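# Seat a matching bearing on its plate's bore

## Task

Several plates and bearings are present and not all of them pair up. Pick one plate and one bearing that together meet the requirements on the drawing, then set that bearing onto that plate's bore while the plate sits right side up. If at any moment a bearing touches a plate while centred over that plate's bore in any pairing other than the chosen one, even for an instant, the task fails. Do not disturb the press, which sits inside a transparent guard, and the gauge must be left idle (not reading).

## Robot and tools

Robot: two UR12e-style six-joint arms, left_arm and right_arm, each carrying a Robotiq 140 mm two-finger gripper whose fingers can fold at a hinge when pushed. Base positions (scene frame): left_arm at (+0.055, +0.547, +0.009) m, right_arm at (+0.006, -0.686, +0.009) m, turned very slightly in yaw. The scene frame has its origin at table-top height midway between the arms, +z up, +x out over the table, with left_arm on the +y side. Reported end_effector_position is the point between the closed finger pads; fingers point along the gripper's +z and close along its y. A block sticks out about 10 cm toward the gripper's +x.

Row layout (used by execute_actions rows and move target): one flat list of 18 numbers, each in [-1, 1], covering both arms: left_arm shoulder pan, shoulder lift, elbow, wrist 1, wrist 2, wrist 3, gripper position, force_limit, speed, then the same nine for right_arm. The six joint numbers are offsets, not poses: each counts from that arm's Joint targets as they stood when the call began (not from the previous row). Scale: 1.0 equals 1.481 rad for shoulder pan and shoulder lift, 2.222 rad for elbow and the three wrists. Sending 0 for all six joints keeps an arm at its current targets. Stated joint ranges: elbow -3.142 to 3.142 rad, all others -6.283 to 6.283 rad; asking for more than 0.010 rad beyond a range refuses the call.

Gripper numbers are absolute commands. position: +1 fully open (140 mm), about -0.8 pads touching, -1 closes until blocked. force_limit: pad force, roughly 14 N at -1 up to 58 N at +1 for slow closes; faster closes squeeze harder. speed: about 30 mm/s at -1, 140 at 0, 250 at +1. To leave a gripper unchanged, resend its previous three numbers (0 is a real command). Grip near the fingertip quarter of the pads; nearer the palm the fingers fold and narrow parts may slip. Fingertips pressed onto a surface fold easily.

Tools:
- execute_actions: actions is a list holding one action with rows (1 to 15 rows, one control step of 1/30 s each), steps (1 to 450, default 15, at least the row count), optional until (gauge field conditions, e.g. [">=", value]), and optionally a gauge command {"gauge": {"measure": true}} or {"gauge": {"stop": true}}. After the last row the arms keep heading for that row's targets. An empty actions list returns camera images; cameras chooses which (cam_low, cam_nest, cam_left_wrist, cam_right_wrist, or "all").
- move: target is one row or up to 15 rows, all offsets from the same Joint targets; speed in rad/s for the joint with farthest to go (0.01 to 3.14, default 0.5); blend in rad rounds corners in a list; stop_force in N (4 to 120) ends an arm's path when its wrist sensor feels that much push (use slow speed for touching; omit it when backing off a contact); zero resets the force baseline (default true); blocking=false returns early, and then rows and new moves are refused until wait or stop shows the end. Joints move together, so grippers follow curves; nothing avoids obstacles.
- wait: seconds 0 to 10, arms hold their commands.
- stop: brakes a running move.
- zoom_image: camera plus region [x0, y0, x1, y1] in pixels, at most 504 by 504.
- show_instructions: shows the drawing (reference image).
- zero_wrist_force: arm = left_arm or right_arm.
- read_manual: licence texts only.
- finished_scene: scene number 1 or 2; ends the scene irreversibly.

Gauge: a flat plate under a lens reads one round piece lying flat and still, centred within 40 mm; a bearing pressed in a plate counts as one piece. After measure, state is busy for about 12 s; the reading counts only once readings increments. no_1 to no_5 give measured values in mm for the drawing's numbered requirements (0.000 means nothing found). Keep arms and other parts out from under the lens while it reads. The gauge must be idle at the end.

Result lines: Joint positions, velocities, targets and torques per arm (rad, rad/s, N m); end-effector pose and velocities; Wrist force/torque in the gripper frame plus the peak since last shown; Tool commands; object_status (0 moving, 1 blocked while opening, 2 blocked while closing i.e. holding, 3 reached position or pads met); position_measured in counts (3 open, about 230 pads met). Notes such as "joint sent to its limit", "joint command not followed" (clearance check between arms), move endings (done, off_target, held, fault, moving), MOTOR HOT and fault lines.

Cautions: an arm stops 10 s on joint contact torque over its limit (elbow 142, wrists 51.3 N m) or an outside force around 150 N; arms are stiff, so targets past a firm contact cause faults. Never let the arms hit or squeeze each other. Do not drop or fling parts, push things off the table, strike the press or its guard, or hold heavy parts far off-centre. Long holds or stretched poses heat motors. Time passes while thinking; a scene's start may lag commands by 0.09 to 0.22 s. Check grip with object_status 2 before lifting, and never rest a non-matching bearing centred on any plate's bore.

Each tool is called after "Call:" by a JSON object that holds its "fn" and its "kwargs".

Reference images:

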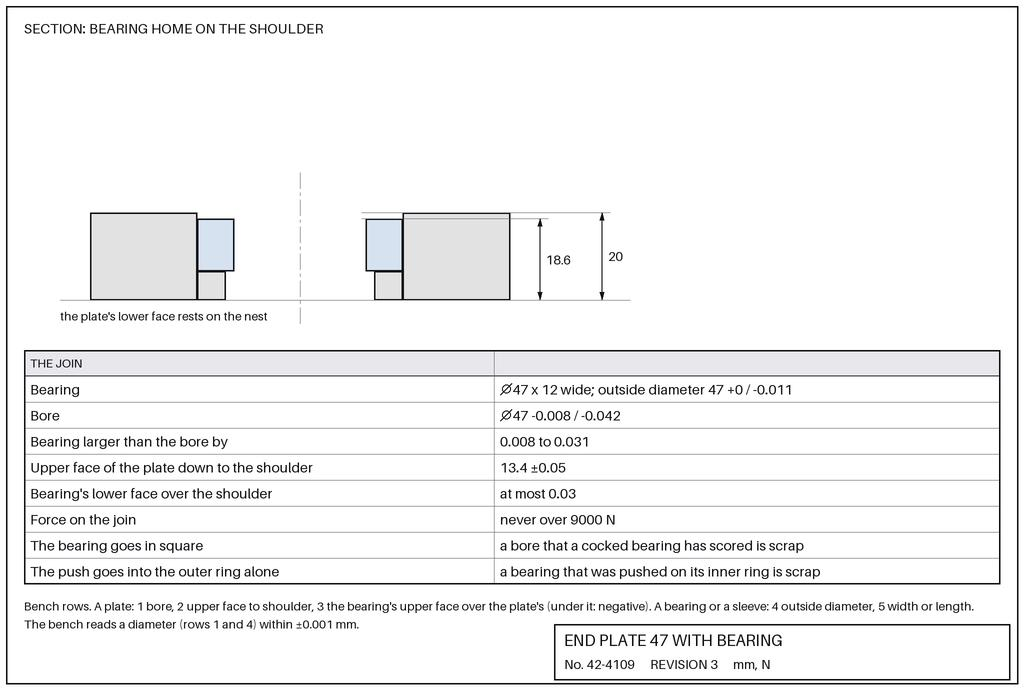

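## Session

Call:
{"fn": "execute_actions", "kwargs": {"actions": []}}

Scene clock: 0.00 s.
left_arm: end_effector_position=(+0.9259, +0.6386, +0.2143) position_measured=3 object_status=3 end_effector_quat_wxyz=(-0.204, +0.933, -0.020, +0.296) | right_arm: end_effector_position=(+0.7269, -0.7035, +0.2114) position_measured=3 object_status=3 end_effector_quat_wxyz=(-0.427, +0.587, +0.669, +0.161)
Joint positions: left_arm=[-0.309 -1.36 2.091 -2.82 -1.022 -3.259] | right_arm=[-0.476 -1.106 1.532 -1.137 -1.105 0.729]
Joint velocities: within noise
Joint torques (N m): no reading
Wrist force (N): no reading
Wrist torque (N m): no reading
Wrist force, peak (N): no reading
Joint targets: left_arm=[-0.309 -1.360 2.091 -2.820 -1.022 -3.259] | right_arm=[-0.476 -1.106 1.532 -1.137 -1.105 0.729]
Tool commands: left_gripper/position=+1.0 left_gripper/force_limit=+1.0 left_gripper/speed=+1.0 right_gripper/position=+1.0 right_gripper/force_limit=+1.0 right_gripper/speed=+1.0
gauge: message=nothing_yet readings=0 no_1=0.000 no_2=0.000 no_3=0.000 no_4=0.000 no_5=0.000

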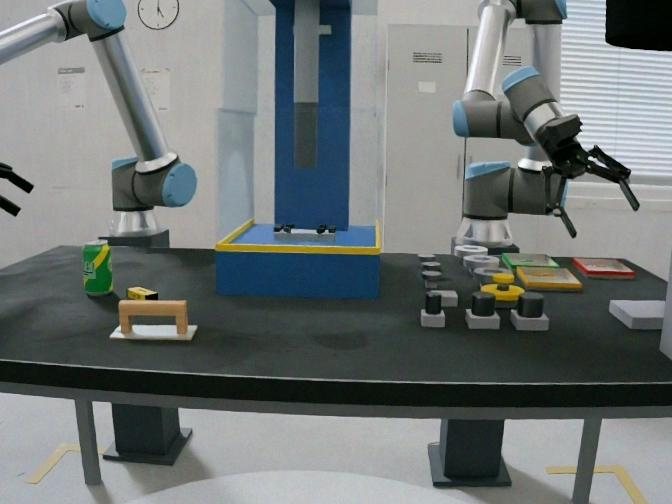

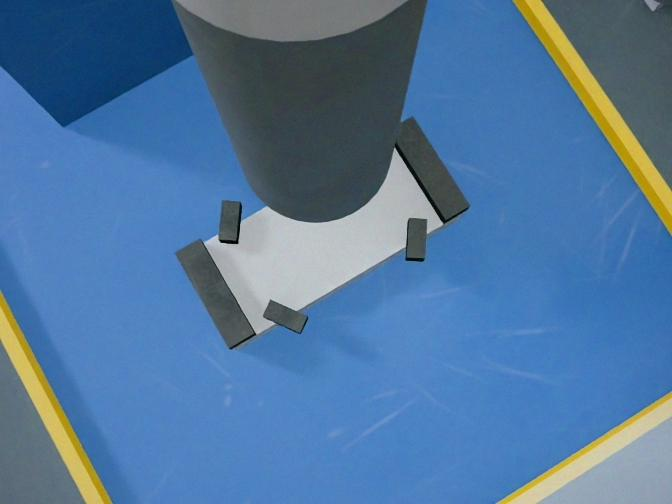

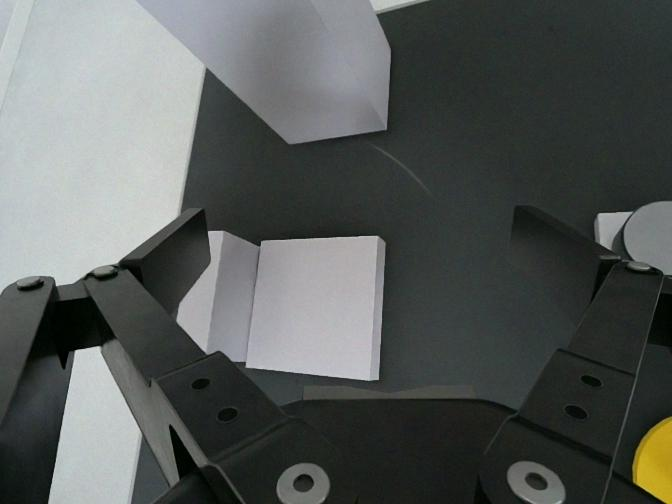

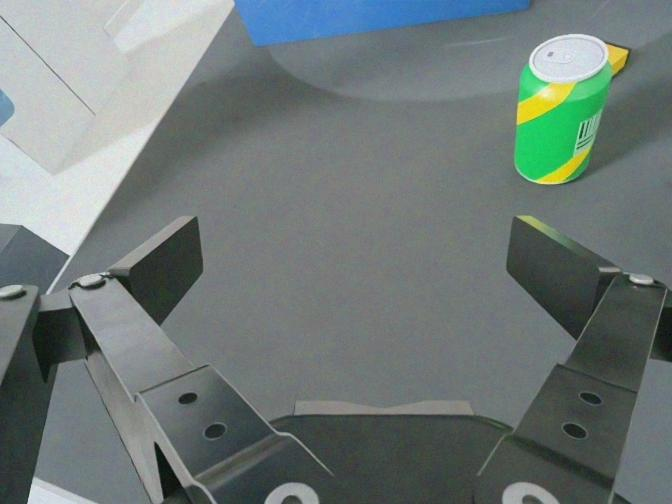

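Call:
{"fn": "zoom_image", "kwargs": {"camera": "cam_low", "region": [400, 210, 672, 370]}}

Scaled by 1.853 from the camera's 672x504 image, which has a finer 960x720 frame.

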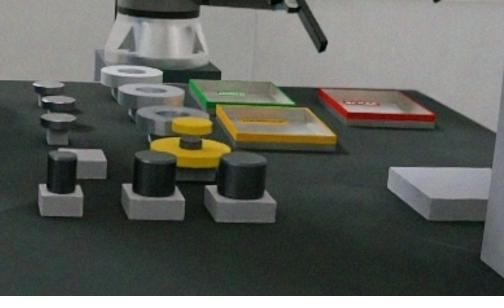

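Call:
{"fn": "move", "kwargs": {"target": [-0.114,-0.3045,-0.130,0.566,-0.247,0,1,1,1,0,0,0,0,0,0,1,1,1], "speed": 1.0, "cameras": ["cam_left_wrist","cam_low"]}}

Scene clock: 47.40 s.
left_arm: end_effector_position=(+0.6199, +0.4509, +0.4494) position_measured=3 object_status=3 end_effector_quat_wxyz=(+0.000, +0.984, -0.179, +0.000) | right_arm: end_effector_position=(+0.7269, -0.7035, +0.2114) position_measured=3 object_status=3 end_effector_quat_wxyz=(-0.427, +0.587, +0.669, +0.161)
Joint positions: left_arm=[-0.477 -1.811 1.802 -1.562 -1.571 -3.259] | right_arm=[-0.476 -1.106 1.532 -1.137 -1.105 0.729]
Joint torques (N m): left_arm=[-17.89 -48.22 -55.28 -2.87 -3.59 -0.45] | right_arm=[-0.26 -81.27 -45.99 -0.83 0.66 -0.26]
Wrist force (N): left_arm=[-0.4 -0.1 0.4] | right_arm=[-0.1 0.2 0.0]
Wrist torque (N m): left_arm=[0.14 0.34 -0.14] | right_arm=[0.04 0.01 0.00]
Wrist force, peak (N): left_arm=[-2.3 1.0 -1.5] | right_arm=[0.2 0.6 0.5]
Joint targets: left_arm=[-0.477 -1.811 1.802 -1.562 -1.571 -3.259] | right_arm=[-0.476 -1.106 1.532 -1.137 -1.105 0.729]
gauge: message=nothing_yet readings=0 no_1=0.000 no_2=0.000 no_3=0.000 no_4=0.000 no_5=0.000
move: done
camera_calibration:
cam_left_wrist: T_world_to_cam=[[-0.353063, -0.935469, -0.0156456, 0.659963], [-0.876337, 0.324796, 0.355725, 0.233244], [-0.327688, 0.139304, -0.93446, 0.739537], [0, 0, 0, 1]] pos_world=[0.679746, 0.438597, 0.618422]
Images, in order (width x height): cam_low 672x504, cam_left_wrist 672x504.

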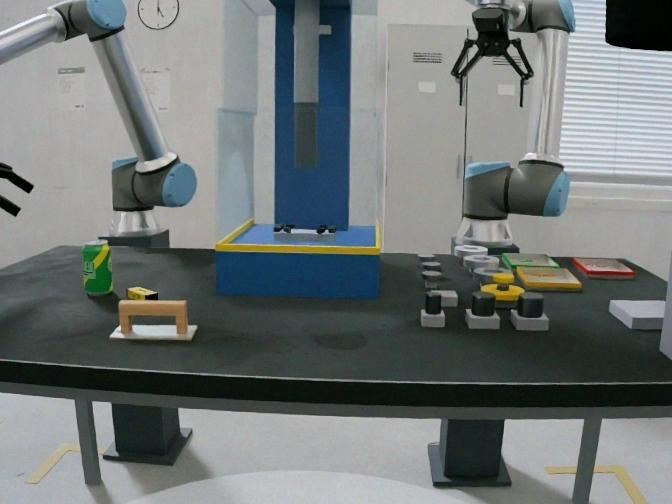

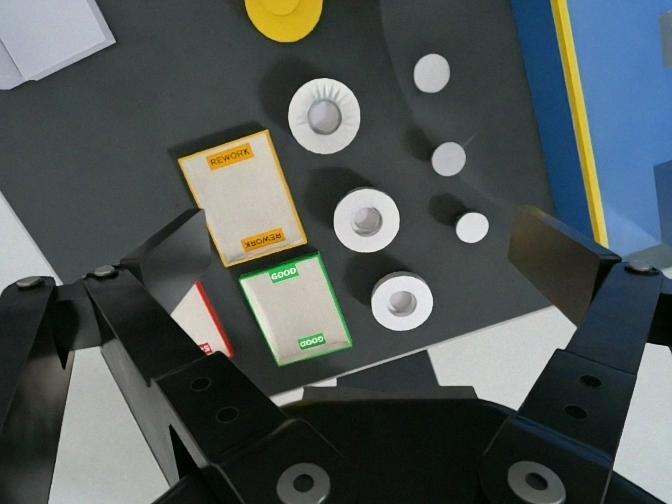

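Call:
{"fn": "zoom_image", "kwargs": {"camera": "cam_left_wrist", "region": [270, 60, 450, 195]}}

Call:
{"fn": "zoom_image", "kwargs": {"camera": "cam_left_wrist", "region": [310, 175, 490, 340]}}

Call:
{"fn": "zoom_image", "kwargs": {"camera": "cam_left_wrist", "region": [390, 30, 510, 260]}}

Scaled by 2.800 from the camera's 672x504 image, which has a finer 960x720 frame.

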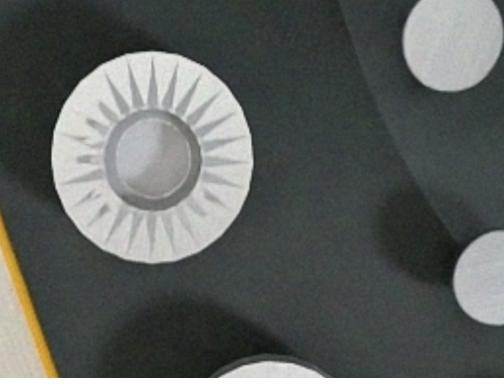

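Scaled by 2.800 from the camera's 672x504 image, which has a finer 960x720 frame.

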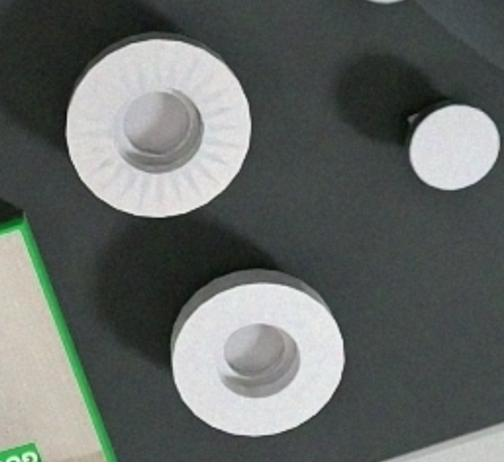

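Scaled by 2.191 from the camera's 672x504 image, which has a finer 960x720 frame.

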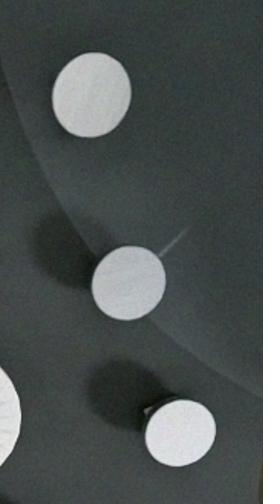

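Call:
{"fn": "zoom_image", "kwargs": {"camera": "cam_low", "region": [405, 235, 535, 335]}}

Call:
{"fn": "zoom_image", "kwargs": {"camera": "cam_low", "region": [590, 0, 672, 370]}}

Scaled by 3.877 from the camera's 672x504 image, which has a finer 960x720 frame.

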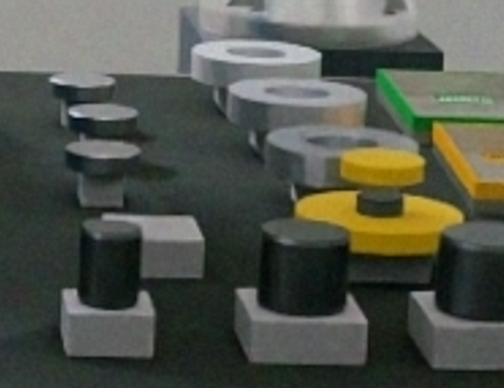

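Scaled by 1.362 from the camera's 672x504 image, which has a finer 960x720 frame.

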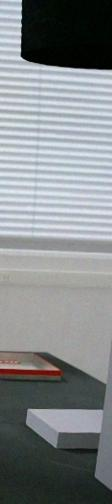

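Call:
{"fn": "move", "kwargs": {"target": [-0.0999,0.1485,0.1016,-0.2005,0,-0.935,0.2,1,1,0,0,0,0,0,0,1,1,1], "speed": 1.5, "cameras": ["cam_left_wrist","cam_low"]}}

Scene clock: 105.83 s.
left_arm: end_effector_position=(+0.6641, +0.3220, +0.2201) position_measured=104 object_status=3 end_effector_quat_wxyz=(+0.000, +0.708, +0.706, +0.000) | right_arm: end_effector_position=(+0.7269, -0.7035, +0.2114) position_measured=3 object_status=3 end_effector_quat_wxyz=(-0.427, +0.587, +0.669, +0.161)
Joint positions: left_arm=[-0.625 -1.591 2.028 -2.007 -1.571 -5.336] | right_arm=[-0.476 -1.106 1.532 -1.137 -1.105 0.729]
Joint torques (N m): left_arm=[-18.39 -36.32 -38.32 -8.15 -3.11 -3.97] | right_arm=[-0.21 -80.9 -45.02 -0.86 0.71 -0.65]
Wrist force (N): left_arm=[0.1 -0.1 0.5] | right_arm=[-0.1 0.4 -0.3]
Wrist torque (N m): left_arm=[0.15 0.20 -0.05] | right_arm=[0.10 0.03 0.00]
Wrist force, peak (N): left_arm=[-1.0 0.4 1.7] | right_arm=[-0.2 0.7 0.2]
Joint targets: left_arm=[-0.625 -1.591 2.028 -2.007 -1.571 -5.336] | right_arm=[-0.476 -1.106 1.532 -1.137 -1.105 0.729]
gauge: message=nothing_yet readings=0 no_1=0.000 no_2=0.000 no_3=0.000 no_4=0.000 no_5=0.000
move: done
camera_calibration:
cam_left_wrist: T_world_to_cam=[[0.999882, -0.00236739, -0.0151553, -0.647646], [0.00318633, -0.934411, 0.356183, 0.216811], [-0.0150045, -0.356189, -0.934293, 0.509541], [0, 0, 0, 1]] pos_world=[0.654524, 0.38255, 0.389021]
Images, in order (width x height): cam_low 672x504, cam_left_wrist 672x504.

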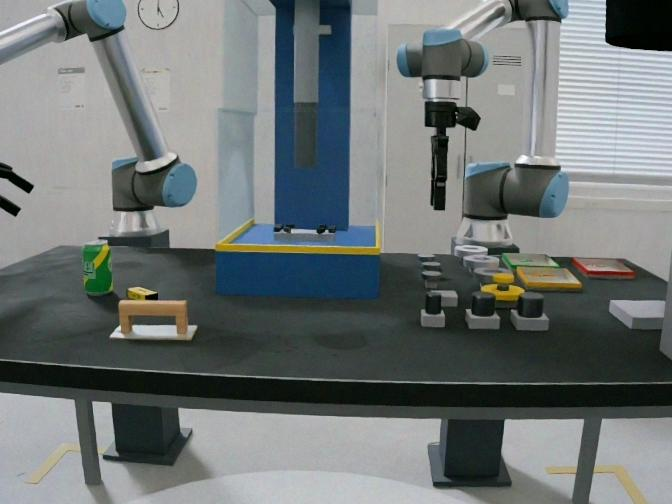

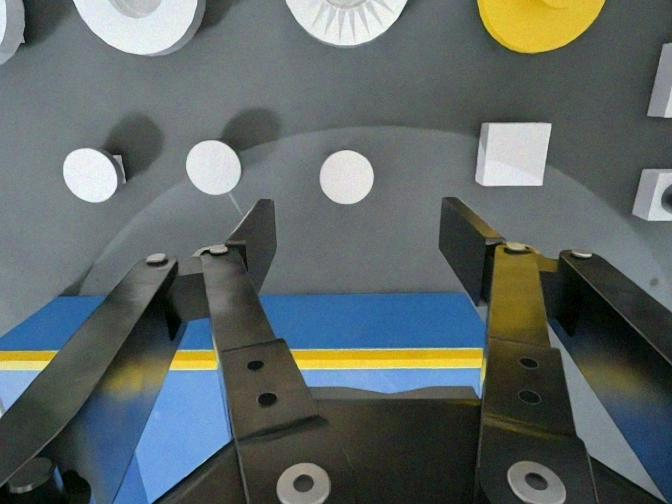

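Call:
{"fn": "move", "kwargs": {"target": [-0.0065,0.111,0.0668,-0.1411,0,-0.005,0.2,1,1,0,0,0,0,0,0,1,1,1], "speed": 0.4, "stop_force": 8, "cameras": ["cam_left_wrist","cam_low"]}}

Call:
{"fn": "zoom_image", "kwargs": {"camera": "cam_low", "region": [405, 215, 505, 300]}}

Scene clock: 142.63 s.
left_arm: end_effector_position=(+0.6628, +0.3155, +0.0662) position_measured=104 object_status=3 end_effector_quat_wxyz=(+0.000, +0.707, +0.707, +0.000) | right_arm: end_effector_position=(+0.7269, -0.7035, +0.2114) position_measured=3 object_status=3 end_effector_quat_wxyz=(-0.427, +0.587, +0.669, +0.161)
Joint positions: left_arm=[-0.635 -1.427 2.176 -2.321 -1.571 -5.347] | right_arm=[-0.476 -1.106 1.532 -1.137 -1.105 0.729]
Joint torques (N m): left_arm=[-17.02 -42.5 -29.92 -7.82 -2.59 -4.2] | right_arm=[2.66 -81.9 -45.9 -0.85 0.38 -0.64]
Wrist force (N): left_arm=[0.1 -0.3 0.1] | right_arm=[-0.1 0.3 0.1]
Wrist torque (N m): left_arm=[0.17 0.22 -0.04] | right_arm=[0.07 0.03 0.00]
Wrist force, peak (N): left_arm=[0.0 -0.8 2.6] | right_arm=[-0.1 0.5 0.5]
Joint targets: left_arm=[-0.635 -1.427 2.176 -2.321 -1.571 -5.347] | right_arm=[-0.476 -1.106 1.532 -1.137 -1.105 0.729]
gauge: message=nothing_yet readings=0 no_1=0.000 no_2=0.000 no_3=0.000 no_4=0.000 no_5=0.000
move: done
camera_calibration:
cam_left_wrist: T_world_to_cam=[[0.999893, -0.000674313, -0.0146213, -0.649263], [0.00458373, -0.934264, 0.356552, 0.264501], [-0.0139005, -0.35658, -0.934161, 0.362808], [0, 0, 0, 1]] pos_world=[0.653025, 0.376047, 0.23512]
Images, in order (width x height): cam_low 672x504, cam_left_wrist 672x504.

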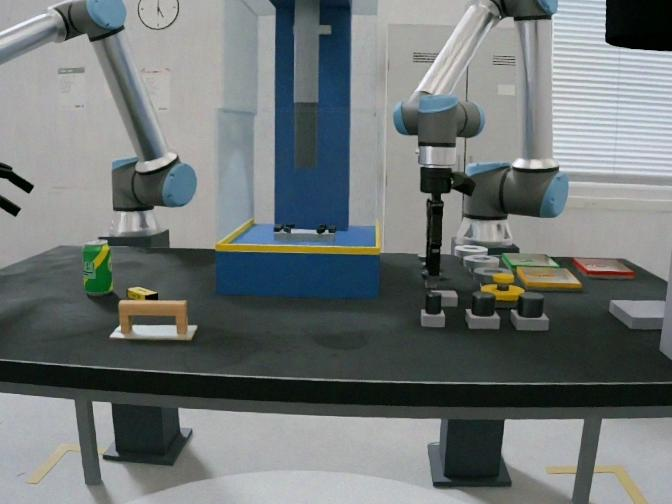

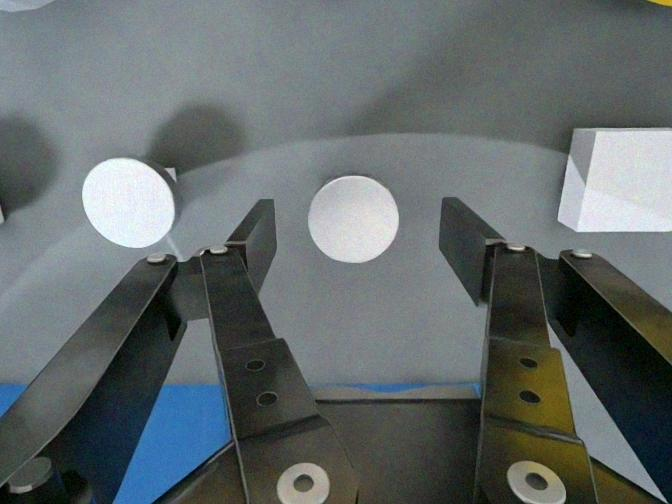

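Scaled by 5.040 from the camera's 672x504 image, which has a finer 960x720 frame.

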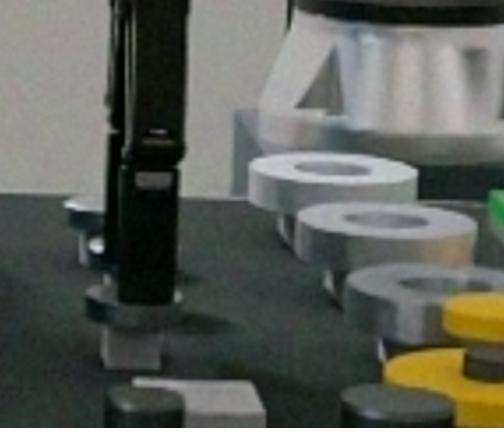

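Call:
{"fn": "move", "kwargs": {"target": [0,0.0057,0.0020,-0.0058,0,0,0.2,-0.6,-1,0,0,0,0,0,0,1,1,1], "speed": 0.1}}

Call:
{"fn": "execute_actions", "kwargs": {"actions": [{"rows":[[0,0,0,0,0,0,-1,-0.6,-1,0,0,0,0,0,0,1,1,1]],"steps":75}], "cameras": ["cam_left_wrist","cam_low"]}}

Call:
{"fn": "zoom_image", "kwargs": {"camera": "cam_low", "region": [405, 215, 505, 300]}}

Scene clock: 167.00 s.
left_arm: end_effector_position=(+0.6629, +0.3154, +0.0602) position_measured=104 object_status=3 end_effector_quat_wxyz=(+0.000, +0.707, +0.707, +0.000) | right_arm: end_effector_position=(+0.7269, -0.7035, +0.2114) position_measured=3 object_status=3 end_effector_quat_wxyz=(-0.427, +0.587, +0.669, +0.161)
Joint positions: left_arm=[-0.635 -1.418 2.18 -2.334 -1.571 -5.347] | right_arm=[-0.476 -1.106 1.532 -1.137 -1.105 0.729]
Joint torques (N m): left_arm=[-16.62 -42.16 -29.27 -8.21 -2.3 -4.11] | right_arm=[0.37 -81.49 -45.78 -1.01 0.16 -0.86]
Wrist force (N): left_arm=[0.2 -0.3 0.3] | right_arm=[0.0 0.2 -0.1]
Wrist torque (N m): left_arm=[0.17 0.19 -0.04] | right_arm=[0.04 0.00 0.00]
Wrist force, peak (N): left_arm=[0.1 -0.8 0.1] | right_arm=[0.4 0.5 -0.1]
Joint targets: left_arm=[-0.635 -1.418 2.181 -2.334 -1.571 -5.347] | right_arm=[-0.476 -1.106 1.532 -1.137 -1.105 0.729]
gauge: message=nothing_yet readings=0 no_1=0.000 no_2=0.000 no_3=0.000 no_4=0.000 no_5=0.000
move: done

Scene clock: 169.70 s.
left_arm: end_effector_position=(+0.6629, +0.3154, +0.0601) position_measured=160 object_status=2 end_effector_quat_wxyz=(+0.000, +0.707, +0.707, +0.000) | right_arm: end_effector_position=(+0.7269, -0.7035, +0.2114) position_measured=3 object_status=3 end_effector_quat_wxyz=(-0.427, +0.587, +0.669, +0.161)
Joint positions: left_arm=[-0.635 -1.418 2.181 -2.334 -1.571 -5.347] | right_arm=[-0.476 -1.106 1.532 -1.137 -1.105 0.729]
Joint torques (N m): left_arm=[-15.53 -45.99 -31.3 -4.71 -2.49 -4.15] | right_arm=[0.19 -83.89 -45.62 -1.41 0.16 -1.01]
Wrist force (N): left_arm=[1.5 -3.0 -10.4] | right_arm=[-0.1 0.3 -0.1]
Wrist torque (N m): left_arm=[0.24 0.24 -0.04] | right_arm=[0.06 0.03 0.00]
Wrist force, peak (N): left_arm=[1.5 -3.1 -10.8] | right_arm=[0.0 0.6 -0.1]
Joint targets: left_arm=[-0.635 -1.418 2.181 -2.334 -1.571 -5.347] | right_arm=[-0.476 -1.106 1.532 -1.137 -1.105 0.729]
gauge: message=nothing_yet readings=0 no_1=0.000 no_2=0.000 no_3=0.000 no_4=0.000 no_5=0.000
camera_calibration:
cam_left_wrist: T_world_to_cam=[[0.999893, -0.000674313, -0.0146213, -0.649452], [0.00458373, -0.934264, 0.356552, 0.266582], [-0.0139005, -0.35658, -0.934161, 0.357076], [0, 0, 0, 1]] pos_world=[0.653125, 0.375947, 0.22902]
Images, in order (width x height): cam_low 672x504, cam_left_wrist 672x504.

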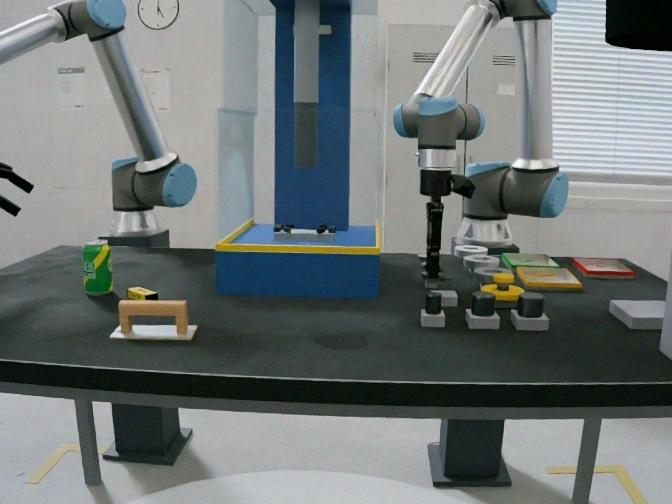

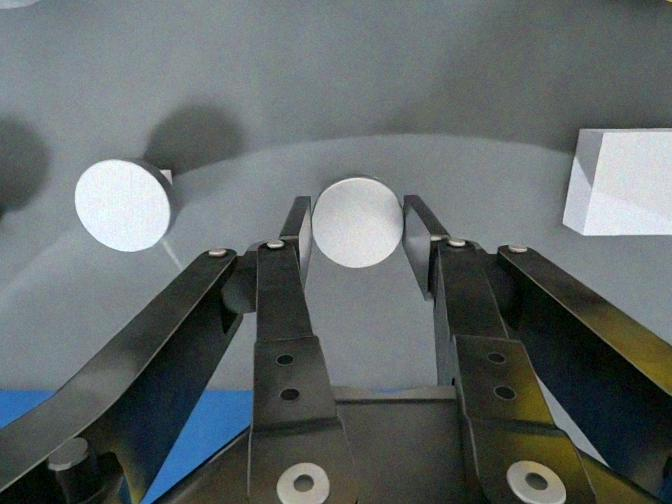

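Scaled by 5.040 from the camera's 672x504 image, which has a finer 960x720 frame.

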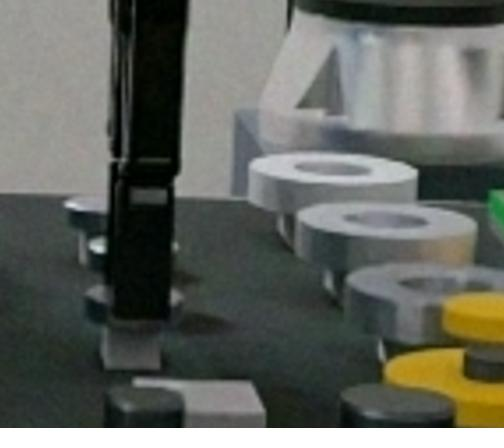

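Call:
{"fn": "move", "kwargs": {"target": [[0.0068,-0.1168,-0.0689,0.1472,0,0.005,-1,-0.6,-1,0,0,0,0,0,0,1,1,1],[0.4568,0.1786,-0.2328,0.1139,0,0.9,-1,-0.6,-1,0,0,0,0,0,0,1,1,1]], "speed": [0.3,1.0], "blend": [0.04,0], "cameras": ["cam_left_wrist","cam_low"]}}

Scene clock: 209.10 s.
left_arm: end_effector_position=(+0.9143, +0.7569, +0.1306) position_measured=160 object_status=2 end_effector_quat_wxyz=(+0.000, +0.992, +0.123, +0.000) | right_arm: end_effector_position=(+0.7269, -0.7035, +0.2114) position_measured=3 object_status=3 end_effector_quat_wxyz=(-0.427, +0.587, +0.669, +0.161)
Joint positions: left_arm=[0.042 -1.154 1.663 -2.081 -1.571 -3.348] | right_arm=[-0.476 -1.106 1.532 -1.137 -1.105 0.729]
Joint torques (N m): left_arm=[19.81 -76.7 -50.26 -8.33 -2.51 3.75] | right_arm=[-0.57 -82.5 -44.98 -1.21 0.15 -0.91]
Wrist force (N): left_arm=[-0.4 -0.1 1.5] | right_arm=[0.1 0.4 -0.1]
Wrist torque (N m): left_arm=[0.06 0.40 -0.17] | right_arm=[0.08 -0.03 0.00]
Wrist force, peak (N): left_arm=[1.7 -2.8 -10.9] | right_arm=[-0.2 0.7 -0.2]
Joint targets: left_arm=[0.042 -1.154 1.663 -2.081 -1.571 -3.348] | right_arm=[-0.476 -1.106 1.532 -1.137 -1.105 0.729]
gauge: message=nothing_yet readings=0 no_1=0.000 no_2=0.000 no_3=0.000 no_4=0.000 no_5=0.000
move: done
camera_calibration:
cam_left_wrist: T_world_to_cam=[[0.244577, -0.969505, -0.0155353, 0.524543], [-0.904828, -0.233962, 0.355735, 0.954239], [-0.348522, -0.0729481, -0.934458, 0.675076], [0, 0, 0, 1]] pos_world=[0.97041, 0.781048, 0.299522]
Images, in order (width x height): cam_low 672x504, cam_left_wrist 672x504.

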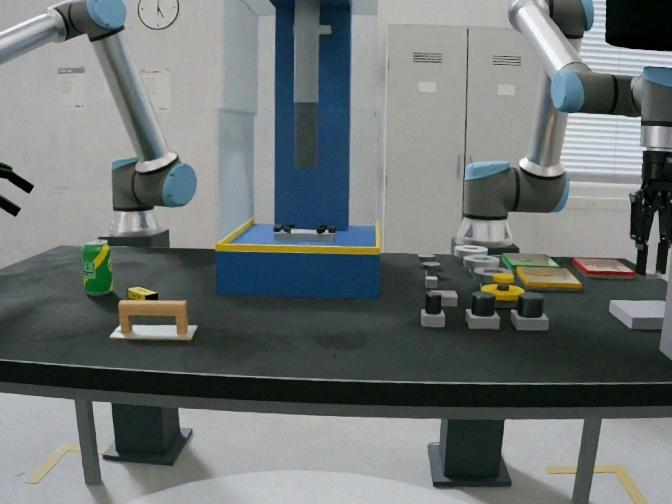

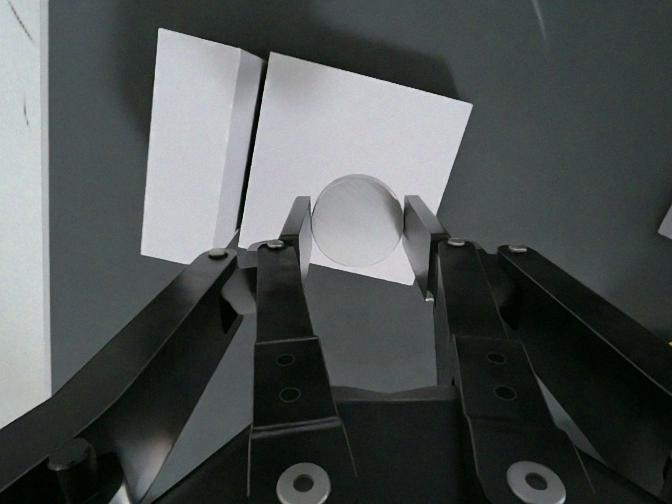

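Call:
{"fn": "move", "kwargs": {"target": [0,0.0493,0.0258,-0.0587,0,0,-1,-0.6,-1,0,0,0,0,0,0,1,1,1], "speed": 0.05, "stop_force": 4, "cameras": ["cam_left_wrist"]}}

Scene clock: 228.67 s.
left_arm: end_effector_position=(+0.9148, +0.7570, +0.0633) position_measured=160 object_status=2 end_effector_quat_wxyz=(+0.000, +0.992, +0.123, +0.000) | right_arm: end_effector_position=(+0.7269, -0.7035, +0.2114) position_measured=3 object_status=3 end_effector_quat_wxyz=(-0.427, +0.587, +0.669, +0.161)
Joint positions: left_arm=[0.042 -1.094 1.71 -2.187 -1.571 -3.348] | right_arm=[-0.476 -1.106 1.532 -1.137 -1.105 0.729]
Joint torques (N m): left_arm=[17.2 -104.36 -47.59 -3.22 -2.41 3.51] | right_arm=[1.05 -83.15 -44.75 -1.15 0.2 -0.78]
Wrist force (N): left_arm=[-0.1 -0.4 1.7] | right_arm=[-0.1 0.5 0.0]
Wrist torque (N m): left_arm=[0.04 0.33 -0.15] | right_arm=[0.10 0.02 0.00]
Wrist force, peak (N): left_arm=[-3.6 -0.9 -13.4] | right_arm=[-0.1 0.6 -0.2]
Joint targets: left_arm=[0.042 -1.094 1.710 -2.187 -1.571 -3.348] | right_arm=[-0.476 -1.106 1.532 -1.137 -1.105 0.729]
gauge: message=nothing_yet readings=0 no_1=0.000 no_2=0.000 no_3=0.000 no_4=0.000 no_5=0.000
move: contact (left_arm); left_arm: the wrist 1 is farthest, 0.024 rad from its target
camera_calibration:
cam_left_wrist: T_world_to_cam=[[0.244499, -0.969526, -0.0154783, 0.523528], [-0.904883, -0.233875, 0.355652, 0.978716], [-0.348434, -0.0729504, -0.93449, 0.612421], [0, 0, 0, 1]] pos_world=[0.971011, 0.781148, 0.232322]
Images, in order (width x height): cam_left_wrist 672x504.

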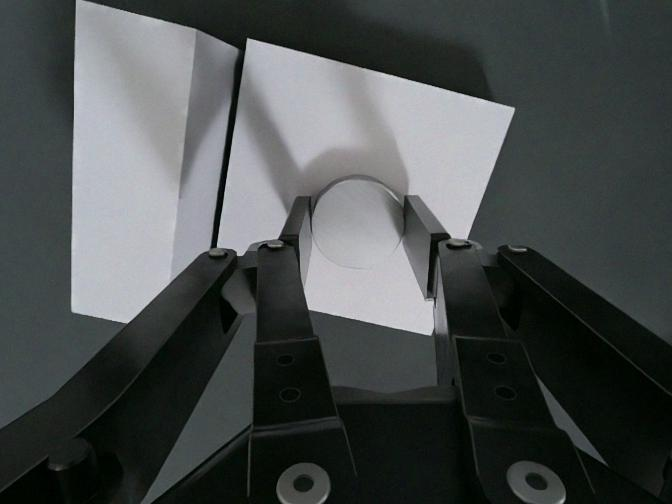

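Call:
{"fn": "execute_actions", "kwargs": {"actions": [{"rows":[[0,0,0,0,0,0,0.2,-0.6,-0.7,0,0,0,0,0,0,1,1,1]],"steps":40}]}}

Call:
{"fn": "move", "kwargs": {"target": [[0,-0.0405,-0.0212,0.0477,0,0,0.2,-0.6,-0.7,0,0,0,0,0,0,1,1,1],[-0.3095,-0.3682,0.1811,0.0644,0,-0.448,0.65,0.2,0,0,0,0,0,0,0,1,1,1]], "speed": [0.15,1.0], "blend": [0.02,0], "cameras": ["cam_left_wrist"]}}

Call:
{"fn": "execute_actions", "kwargs": {"actions": [{"gauge":{"measure":true},"steps":430,"until":{"gauge":{"readings":[">",0]}}}]}}

Scene clock: 263.03 s.
left_arm: end_effector_position=(+0.9148, +0.7570, +0.0633) position_measured=104 object_status=3 end_effector_quat_wxyz=(+0.000, +0.992, +0.123, +0.000) | right_arm: end_effector_position=(+0.7269, -0.7035, +0.2114) position_measured=3 object_status=3 end_effector_quat_wxyz=(-0.427, +0.587, +0.669, +0.161)
Joint positions: left_arm=[0.042 -1.094 1.71 -2.187 -1.571 -3.348] | right_arm=[-0.476 -1.106 1.532 -1.137 -1.105 0.729]
Joint torques (N m): left_arm=[17.22 -99.96 -46.44 -3.14 -2.34 3.82] | right_arm=[0.18 -81.25 -44.84 -1.39 -0.15 -0.73]
Wrist force (N): left_arm=[0.2 -0.7 1.1] | right_arm=[-0.1 0.2 -0.3]
Wrist torque (N m): left_arm=[-0.03 0.28 -0.14] | right_arm=[0.05 0.01 -0.01]
Wrist force, peak (N): left_arm=[-0.2 -0.7 2.4] | right_arm=[-0.3 0.7 -0.2]
Joint targets: left_arm=[0.042 -1.094 1.710 -2.187 -1.571 -3.348] | right_arm=[-0.476 -1.106 1.532 -1.137 -1.105 0.729]
gauge: message=nothing_yet readings=0 no_1=0.000 no_2=0.000 no_3=0.000 no_4=0.000 no_5=0.000

Scene clock: 266.03 s.
left_arm: end_effector_position=(+0.6621, +0.4686, +0.2000) position_measured=47 object_status=0 end_effector_quat_wxyz=(+0.000, +0.924, +0.382, +0.000) | right_arm: end_effector_position=(+0.7269, -0.7035, +0.2114) position_measured=3 object_status=3 end_effector_quat_wxyz=(-0.427, +0.587, +0.669, +0.161)
Joint positions: left_arm=[-0.417 -1.64 2.112 -2.044 -1.571 -4.343] | right_arm=[-0.476 -1.106 1.532 -1.137 -1.105 0.729]
Joint torques (N m): left_arm=[-17.56 -57.69 -37.49 -2.82 -2.42 -4.19] | right_arm=[-0.13 -83.13 -44.3 -0.88 0.07 -0.8]
Wrist force (N): left_arm=[0.1 -0.2 0.1] | right_arm=[0.2 0.6 -0.1]
Wrist torque (N m): left_arm=[0.17 0.23 0.00] | right_arm=[0.13 -0.03 -0.01]
Wrist force, peak (N): left_arm=[2.0 -2.8 1.4] | right_arm=[0.2 0.5 -0.4]
Joint targets: left_arm=[-0.417 -1.640 2.112 -2.044 -1.571 -4.343] | right_arm=[-0.476 -1.106 1.532 -1.137 -1.105 0.729]
gauge: message=nothing_yet readings=0 no_1=0.000 no_2=0.000 no_3=0.000 no_4=0.000 no_5=0.000
move: done
camera_calibration:
cam_left_wrist: T_world_to_cam=[[0.706054, -0.707998, -0.0150432, -0.120386], [-0.657918, -0.663673, 0.355924, 0.6718], [-0.261978, -0.241405, -0.934394, 0.652768], [0, 0, 0, 1]] pos_world=[0.697998, 0.518203, 0.369021]
Images, in order (width x height): cam_left_wrist 672x504.

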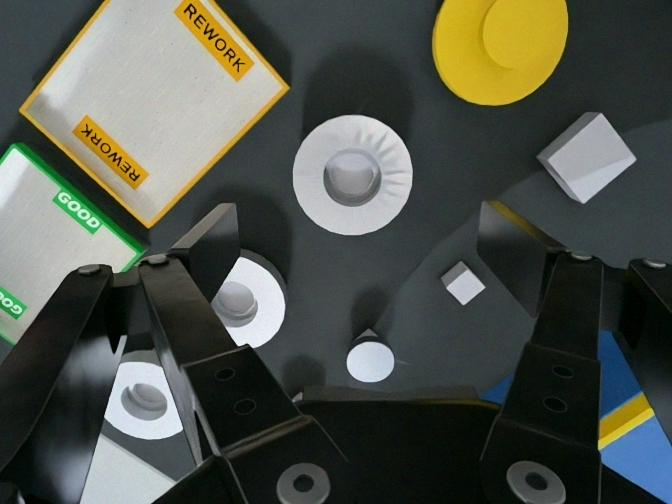

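Scene clock: 278.23 s.
left_arm: end_effector_position=(+0.6621, +0.4686, +0.2000) position_measured=47 object_status=3 end_effector_quat_wxyz=(+0.000, +0.924, +0.382, +0.000) | right_arm: end_effector_position=(+0.7269, -0.7035, +0.2114) position_measured=3 object_status=3 end_effector_quat_wxyz=(-0.427, +0.587, +0.669, +0.161)
Joint positions: left_arm=[-0.417 -1.64 2.112 -2.044 -1.571 -4.343] | right_arm=[-0.476 -1.106 1.532 -1.137 -1.105 0.729]
Joint torques (N m): left_arm=[-17.28 -56.68 -37.72 -2.91 -2.17 -3.96] | right_arm=[-0.02 -81.14 -45.07 -1.13 -0.11 -0.73]
Wrist force (N): left_arm=[0.2 -0.4 0.2] | right_arm=[-0.1 0.5 -0.3]
Wrist torque (N m): left_arm=[0.12 0.19 -0.01] | right_arm=[0.12 0.01 -0.01]
Wrist force, peak (N): left_arm=[0.2 -0.7 0.4] | right_arm=[0.0 0.5 -0.5]
Joint targets: left_arm=[-0.417 -1.640 2.112 -2.044 -1.571 -4.343] | right_arm=[-0.476 -1.106 1.532 -1.137 -1.105 0.729]
Tool commands: left_gripper/position=+0.65 left_gripper/force_limit=+0.2 left_gripper/speed=+0.0 right_gripper/position=+1.0 right_gripper/force_limit=+1.0 right_gripper/speed=+1.0
gauge: message=measure_taken readings=1 no_1=0.000 no_2=0.000 no_3=0.000 no_4=46.998 no_5=11.999

Call:
{"fn": "move", "kwargs": {"target": [[0.3099,0.3282,-0.2021,-0.0167,0,0.448,0.2,-0.6,-0.7,0,0,0,0,0,0,1,1,1],[0.3099,0.3687,-0.1809,-0.0644,0,0.448,0.2,-0.6,-0.7,0,0,0,0,0,0,1,1,1],[0.3099,0.3687,-0.1809,-0.0644,0,0.448,-1,-0.6,-1,0,0,0,0,0,0,1,1,1]], "speed": [1.0,0.15,0.5]}}

Scene clock: 310.00 s.
left_arm: end_effector_position=(+0.9143, +0.7575, +0.0624) position_measured=160 object_status=0 end_effector_quat_wxyz=(+0.000, +0.992, +0.124, +0.000) | right_arm: end_effector_position=(+0.7269, -0.7035, +0.2114) position_measured=3 object_status=3 end_effector_quat_wxyz=(-0.427, +0.587, +0.669, +0.161)
Joint positions: left_arm=[0.042 -1.093 1.711 -2.187 -1.571 -3.348] | right_arm=[-0.476 -1.106 1.532 -1.137 -1.105 0.729]
Joint torques (N m): left_arm=[18.59 -77.65 -33.85 -7.57 -1.8 3.81] | right_arm=[0.12 -83.66 -44.98 -1.02 -0.12 -1.15]
Wrist force (N): left_arm=[-2.8 -0.6 -8.4] | right_arm=[-0.2 0.3 -0.2]
Wrist torque (N m): left_arm=[0.05 0.29 -0.14] | right_arm=[0.06 0.04 -0.01]
Wrist force, peak (N): left_arm=[-2.9 -0.9 -8.5] | right_arm=[0.0 0.5 -0.5]
Joint targets: left_arm=[0.042 -1.093 1.711 -2.187 -1.571 -3.348] | right_arm=[-0.476 -1.106 1.532 -1.137 -1.105 0.729]
gauge: message=measure_taken readings=1 no_1=0.000 no_2=0.000 no_3=0.000 no_4=46.998 no_5=11.999
move: done

Call:
{"fn": "move", "kwargs": {"target": [[0,-0.0412,-0.0216,0.0477,0,0,-1,-0.6,-1,0,0,0,0,0,0,1,1,1],[-0.1153,-0.1975,0.1318,-0.001,0,-0.3186,-1,-0.6,-1,0,0,0,0,0,0,1,1,1]], "speed": [0.3,0.8], "blend": [0.02,0]}}

Call:
{"fn": "move", "kwargs": {"target": [0,0.0718,0.0293,-0.0771,0,0,-1,-0.6,-1,0,0,0,0,0,0,1,1,1], "speed": 0.06, "stop_force": 4, "cameras": ["cam_left_wrist"]}}

Scene clock: 330.73 s.
left_arm: end_effector_position=(+0.7706, +0.6301, +0.1206) position_measured=160 object_status=2 end_effector_quat_wxyz=(+0.000, +0.924, +0.382, +0.001) | right_arm: end_effector_position=(+0.7269, -0.7035, +0.2114) position_measured=3 object_status=3 end_effector_quat_wxyz=(-0.427, +0.587, +0.669, +0.161)
Joint positions: left_arm=[-0.129 -1.386 2.003 -2.189 -1.571 -4.055] | right_arm=[-0.476 -1.106 1.532 -1.137 -1.105 0.729]
Joint torques (N m): left_arm=[-17.82 -77.78 -34.87 -8.22 -1.55 -4.22] | right_arm=[-0.51 -81.5 -45.43 -0.73 -0.14 -1.02]
Wrist force (N): left_arm=[0.3 0.2 2.1] | right_arm=[0.1 0.3 -0.2]
Wrist torque (N m): left_arm=[0.29 0.26 0.02] | right_arm=[0.06 -0.02 0.00]
Wrist force, peak (N): left_arm=[-2.8 -0.9 -8.7] | right_arm=[0.1 0.8 -0.2]
Joint targets: left_arm=[-0.129 -1.386 2.003 -2.189 -1.571 -4.055] | right_arm=[-0.476 -1.106 1.532 -1.137 -1.105 0.729]
gauge: message=measure_taken readings=1 no_1=0.000 no_2=0.000 no_3=0.000 no_4=46.998 no_5=11.999
move: done

Scene clock: 334.60 s.
left_arm: end_effector_position=(+0.7711, +0.6300, +0.0373) position_measured=160 object_status=2 end_effector_quat_wxyz=(+0.000, +0.924, +0.383, +0.001) | right_arm: end_effector_position=(+0.7269, -0.7035, +0.2114) position_measured=3 object_status=3 end_effector_quat_wxyz=(-0.427, +0.587, +0.669, +0.161)
Joint positions: left_arm=[-0.129 -1.288 2.063 -2.348 -1.571 -4.055] | right_arm=[-0.476 -1.106 1.532 -1.137 -1.105 0.729]
Joint torques (N m): left_arm=[-8.65 -82.1 -43.33 -3.03 -1.61 -4.31] | right_arm=[-2.15 -82.83 -45.01 -0.9 -0.21 -0.76]
Wrist force (N): left_arm=[0.1 0.4 1.7] | right_arm=[-0.1 0.2 -0.2]
Wrist torque (N m): left_arm=[0.33 0.28 0.06] | right_arm=[0.04 0.02 -0.01]
Wrist force, peak (N): left_arm=[-0.4 -2.7 -15.3] | right_arm=[0.1 0.4 -0.5]
Joint targets: left_arm=[-0.129 -1.288 2.063 -2.348 -1.571 -4.055] | right_arm=[-0.476 -1.106 1.532 -1.137 -1.105 0.729]
gauge: message=measure_taken readings=1 no_1=0.000 no_2=0.000 no_3=0.000 no_4=46.998 no_5=11.999
move: contact (left_arm); left_arm: the wrist 1 is farthest, 0.013 rad from its target
camera_calibration:
cam_left_wrist: T_world_to_cam=[[0.706596, -0.707465, -0.0146476, -0.0863343], [-0.657654, -0.664205, 0.355421, 0.908593], [-0.261177, -0.241506, -0.934592, 0.567648], [0, 0, 0, 1]] pos_world=[0.806799, 0.679503, 0.206321]
Images, in order (width x height): cam_left_wrist 672x504.

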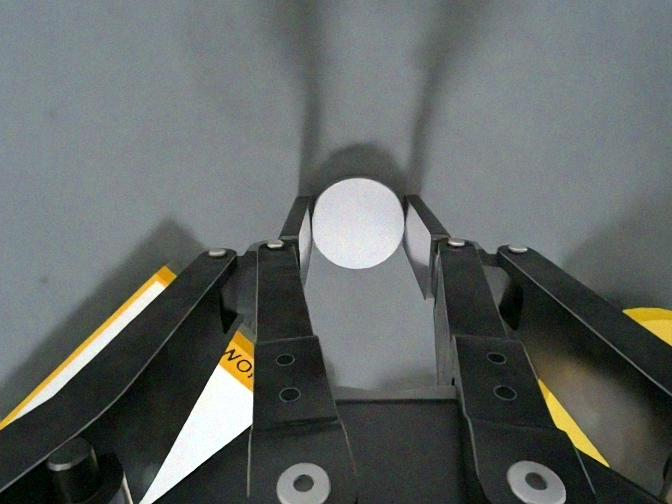

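Call:
{"fn": "move", "kwargs": {"target": [[0,0,0,0,0,0,0.1,-0.6,-0.7,0,0,0,0,0,0,1,1,1],[0,-0.0662,-0.027,0.0716,0,0,0.1,-0.6,-0.7,0,0,0,0,0,0,1,1,1],[-0.1943,-0.2016,0.0454,0.09,0,-0.13,0.66,0.2,0,0,0,0,0,0,0,1,1,1]], "speed": [0.3,0.15,0.8], "blend": [0,0.02,0]}}

Call:
{"fn": "move", "kwargs": {"target": [0,0.0832,0.039,-0.0945,0,0,0.66,0.2,0,0,0,0,0,0,0,1,1,1], "speed": 0.2, "stop_force": 12, "cameras": ["cam_left_wrist","cam_low"]}}

Call:
{"fn": "zoom_image", "kwargs": {"camera": "cam_low", "region": [425, 215, 545, 310]}}

Scene clock: 370.97 s.
left_arm: end_effector_position=(+0.6639, +0.4681, +0.1493) position_measured=46 object_status=0 end_effector_quat_wxyz=(+0.000, +0.924, +0.383, +0.000) | right_arm: end_effector_position=(+0.7269, -0.7035, +0.2114) position_measured=3 object_status=3 end_effector_quat_wxyz=(-0.427, +0.587, +0.669, +0.161)
Joint positions: left_arm=[-0.416 -1.586 2.164 -2.148 -1.571 -4.344] | right_arm=[-0.476 -1.106 1.532 -1.137 -1.105 0.729]
Joint torques (N m): left_arm=[-18.96 -59.67 -35.09 -3.02 -1.34 -4.15] | right_arm=[-2 -82.63 -44.49 -0.98 -0.07 -0.58]
Wrist force (N): left_arm=[0.4 -0.3 0.2] | right_arm=[0.2 0.1 -0.1]
Wrist torque (N m): left_arm=[0.06 0.19 -0.01] | right_arm=[0.02 -0.03 -0.01]
Wrist force, peak (N): left_arm=[4.9 -1.3 1.0] | right_arm=[-0.1 0.4 -0.6]
Joint targets: left_arm=[-0.416 -1.586 2.164 -2.148 -1.571 -4.344] | right_arm=[-0.476 -1.106 1.532 -1.137 -1.105 0.729]
gauge: message=measure_taken readings=1 no_1=0.000 no_2=0.000 no_3=0.000 no_4=46.998 no_5=11.999
move: done

Scene clock: 373.07 s.
left_arm: end_effector_position=(+0.6638, +0.4682, +0.0530) position_measured=46 object_status=3 end_effector_quat_wxyz=(+0.000, +0.924, +0.383, +0.000) | right_arm: end_effector_position=(+0.7269, -0.7035, +0.2114) position_measured=3 object_status=3 end_effector_quat_wxyz=(-0.427, +0.587, +0.669, +0.161)
Joint positions: left_arm=[-0.416 -1.463 2.251 -2.358 -1.571 -4.344] | right_arm=[-0.476 -1.106 1.532 -1.137 -1.105 0.729]
Joint torques (N m): left_arm=[-16.52 -39.14 -29.17 -8.09 -1.41 -4.31] | right_arm=[-0.28 -83.1 -44.36 -1.26 -0.28 -0.86]
Wrist force (N): left_arm=[0.1 -0.6 -0.2] | right_arm=[0.0 0.1 -0.2]
Wrist torque (N m): left_arm=[0.00 0.30 -0.05] | right_arm=[0.02 0.00 -0.01]
Wrist force, peak (N): left_arm=[0.0 -0.8 1.2] | right_arm=[0.0 0.4 -0.4]
Joint targets: left_arm=[-0.416 -1.463 2.251 -2.358 -1.571 -4.344] | right_arm=[-0.476 -1.106 1.532 -1.137 -1.105 0.729]
gauge: message=measure_taken readings=1 no_1=0.000 no_2=0.000 no_3=0.000 no_4=46.998 no_5=11.999
move: done
camera_calibration:
cam_left_wrist: T_world_to_cam=[[0.707323, -0.7067, -0.0164135, -0.125474], [-0.656233, -0.66509, 0.35639, 0.724455], [-0.262777, -0.241312, -0.934193, 0.516136], [0, 0, 0, 1]] pos_world=[0.699791, 0.517705, 0.221923]
Images, in order (width x height): cam_low 672x504, cam_left_wrist 672x504.

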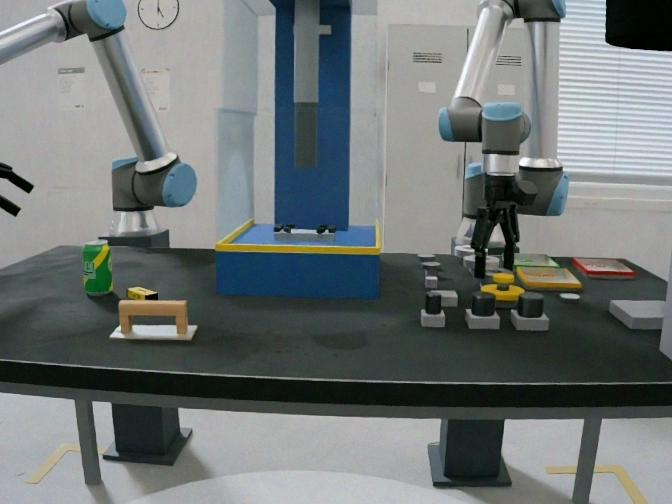

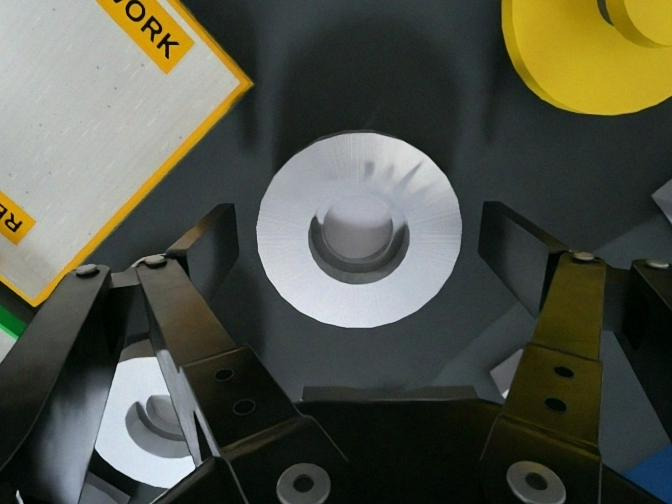

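Scaled by 4.200 from the camera's 672x504 image, which has a finer 960x720 frame.

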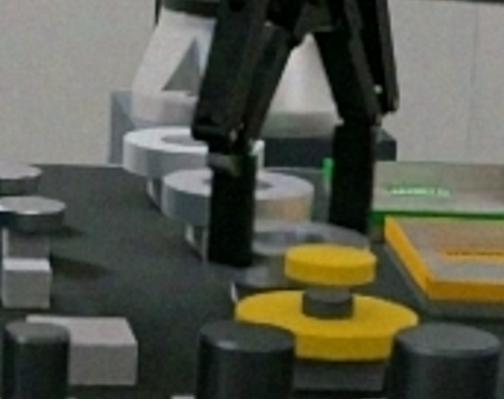

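Call:
{"fn": "execute_actions", "kwargs": {"actions": [{"rows":[[0,0,0,0,0,0,-1,0.2,-1,0,0,0,0,0,0,1,1,1]],"steps":75}]}}

Call:
{"fn": "move", "kwargs": {"target": [0,-0.012,0,0.008,0,0,-1,0.2,-1,0,0,0,0,0,0,1,1,1], "speed": 0.1, "cameras": ["cam_left_wrist"]}}

Scene clock: 389.40 s.
left_arm: end_effector_position=(+0.6638, +0.4682, +0.0530) position_measured=86 object_status=2 end_effector_quat_wxyz=(+0.000, +0.924, +0.383, +0.000) | right_arm: end_effector_position=(+0.7269, -0.7035, +0.2114) position_measured=3 object_status=3 end_effector_quat_wxyz=(-0.427, +0.587, +0.669, +0.161)
Joint positions: left_arm=[-0.416 -1.463 2.251 -2.358 -1.571 -4.344] | right_arm=[-0.476 -1.106 1.532 -1.137 -1.105 0.729]
Joint torques (N m): left_arm=[-3.25 -38.73 -28.98 -5.53 -1.47 -3.6] | right_arm=[-0.75 -81.39 -43.24 -1.06 -0.33 -0.73]
Wrist force (N): left_arm=[-1.6 -4.8 -18.9] | right_arm=[0.4 0.2 -0.2]
Wrist torque (N m): left_arm=[0.10 0.27 -0.04] | right_arm=[0.04 -0.09 -0.01]
Wrist force, peak (N): left_arm=[-1.3 -4.8 -18.9] | right_arm=[0.1 0.5 -0.5]
Joint targets: left_arm=[-0.416 -1.463 2.251 -2.358 -1.571 -4.344] | right_arm=[-0.476 -1.106 1.532 -1.137 -1.105 0.729]
gauge: message=measure_taken readings=1 no_1=0.000 no_2=0.000 no_3=0.000 no_4=46.998 no_5=11.999

Scene clock: 390.17 s.
left_arm: end_effector_position=(+0.6604, +0.4697, +0.0611) position_measured=86 object_status=2 end_effector_quat_wxyz=(+0.000, +0.924, +0.383, +0.000) | right_arm: end_effector_position=(+0.7269, -0.7035, +0.2114) position_measured=3 object_status=3 end_effector_quat_wxyz=(-0.427, +0.587, +0.669, +0.161)
Joint positions: left_arm=[-0.416 -1.481 2.251 -2.34 -1.571 -4.344] | right_arm=[-0.476 -1.106 1.532 -1.137 -1.105 0.729]
Joint torques (N m): left_arm=[-4.62 -64.17 -41.68 -3.3 -1.34 -3.54] | right_arm=[-0.13 -82.83 -44.25 -0.86 -0.14 -1.25]
Wrist force (N): left_arm=[0.1 -0.5 3.2] | right_arm=[-0.1 0.3 -0.3]
Wrist torque (N m): left_arm=[0.03 0.32 -0.06] | right_arm=[0.07 0.03 -0.01]
Wrist force, peak (N): left_arm=[-1.2 -4.5 -18.8] | right_arm=[-0.2 0.3 -0.4]
Joint targets: left_arm=[-0.416 -1.481 2.251 -2.340 -1.571 -4.344] | right_arm=[-0.476 -1.106 1.532 -1.137 -1.105 0.729]
gauge: message=measure_taken readings=1 no_1=0.000 no_2=0.000 no_3=0.000 no_4=46.998 no_5=11.999
move: done
camera_calibration:
cam_left_wrist: T_world_to_cam=[[0.707286, -0.706734, -0.0165454, -0.1218], [-0.656234, -0.66509, 0.356389, 0.7203], [-0.262876, -0.241211, -0.934191, 0.523282], [0, 0, 0, 1]] pos_world=[0.696391, 0.519205, 0.230123]
Images, in order (width x height): cam_left_wrist 672x504.

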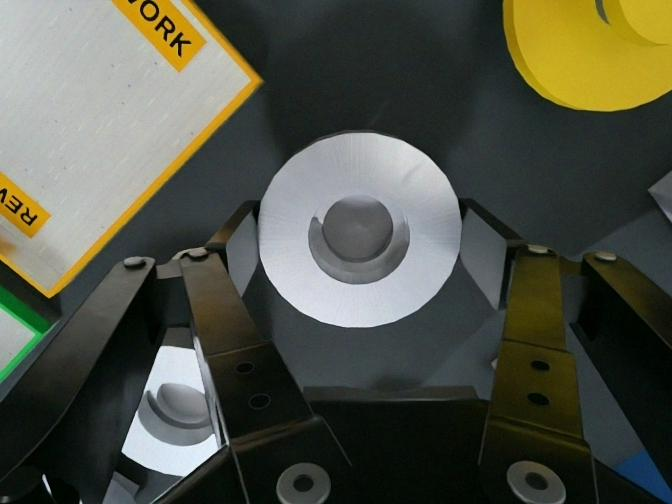

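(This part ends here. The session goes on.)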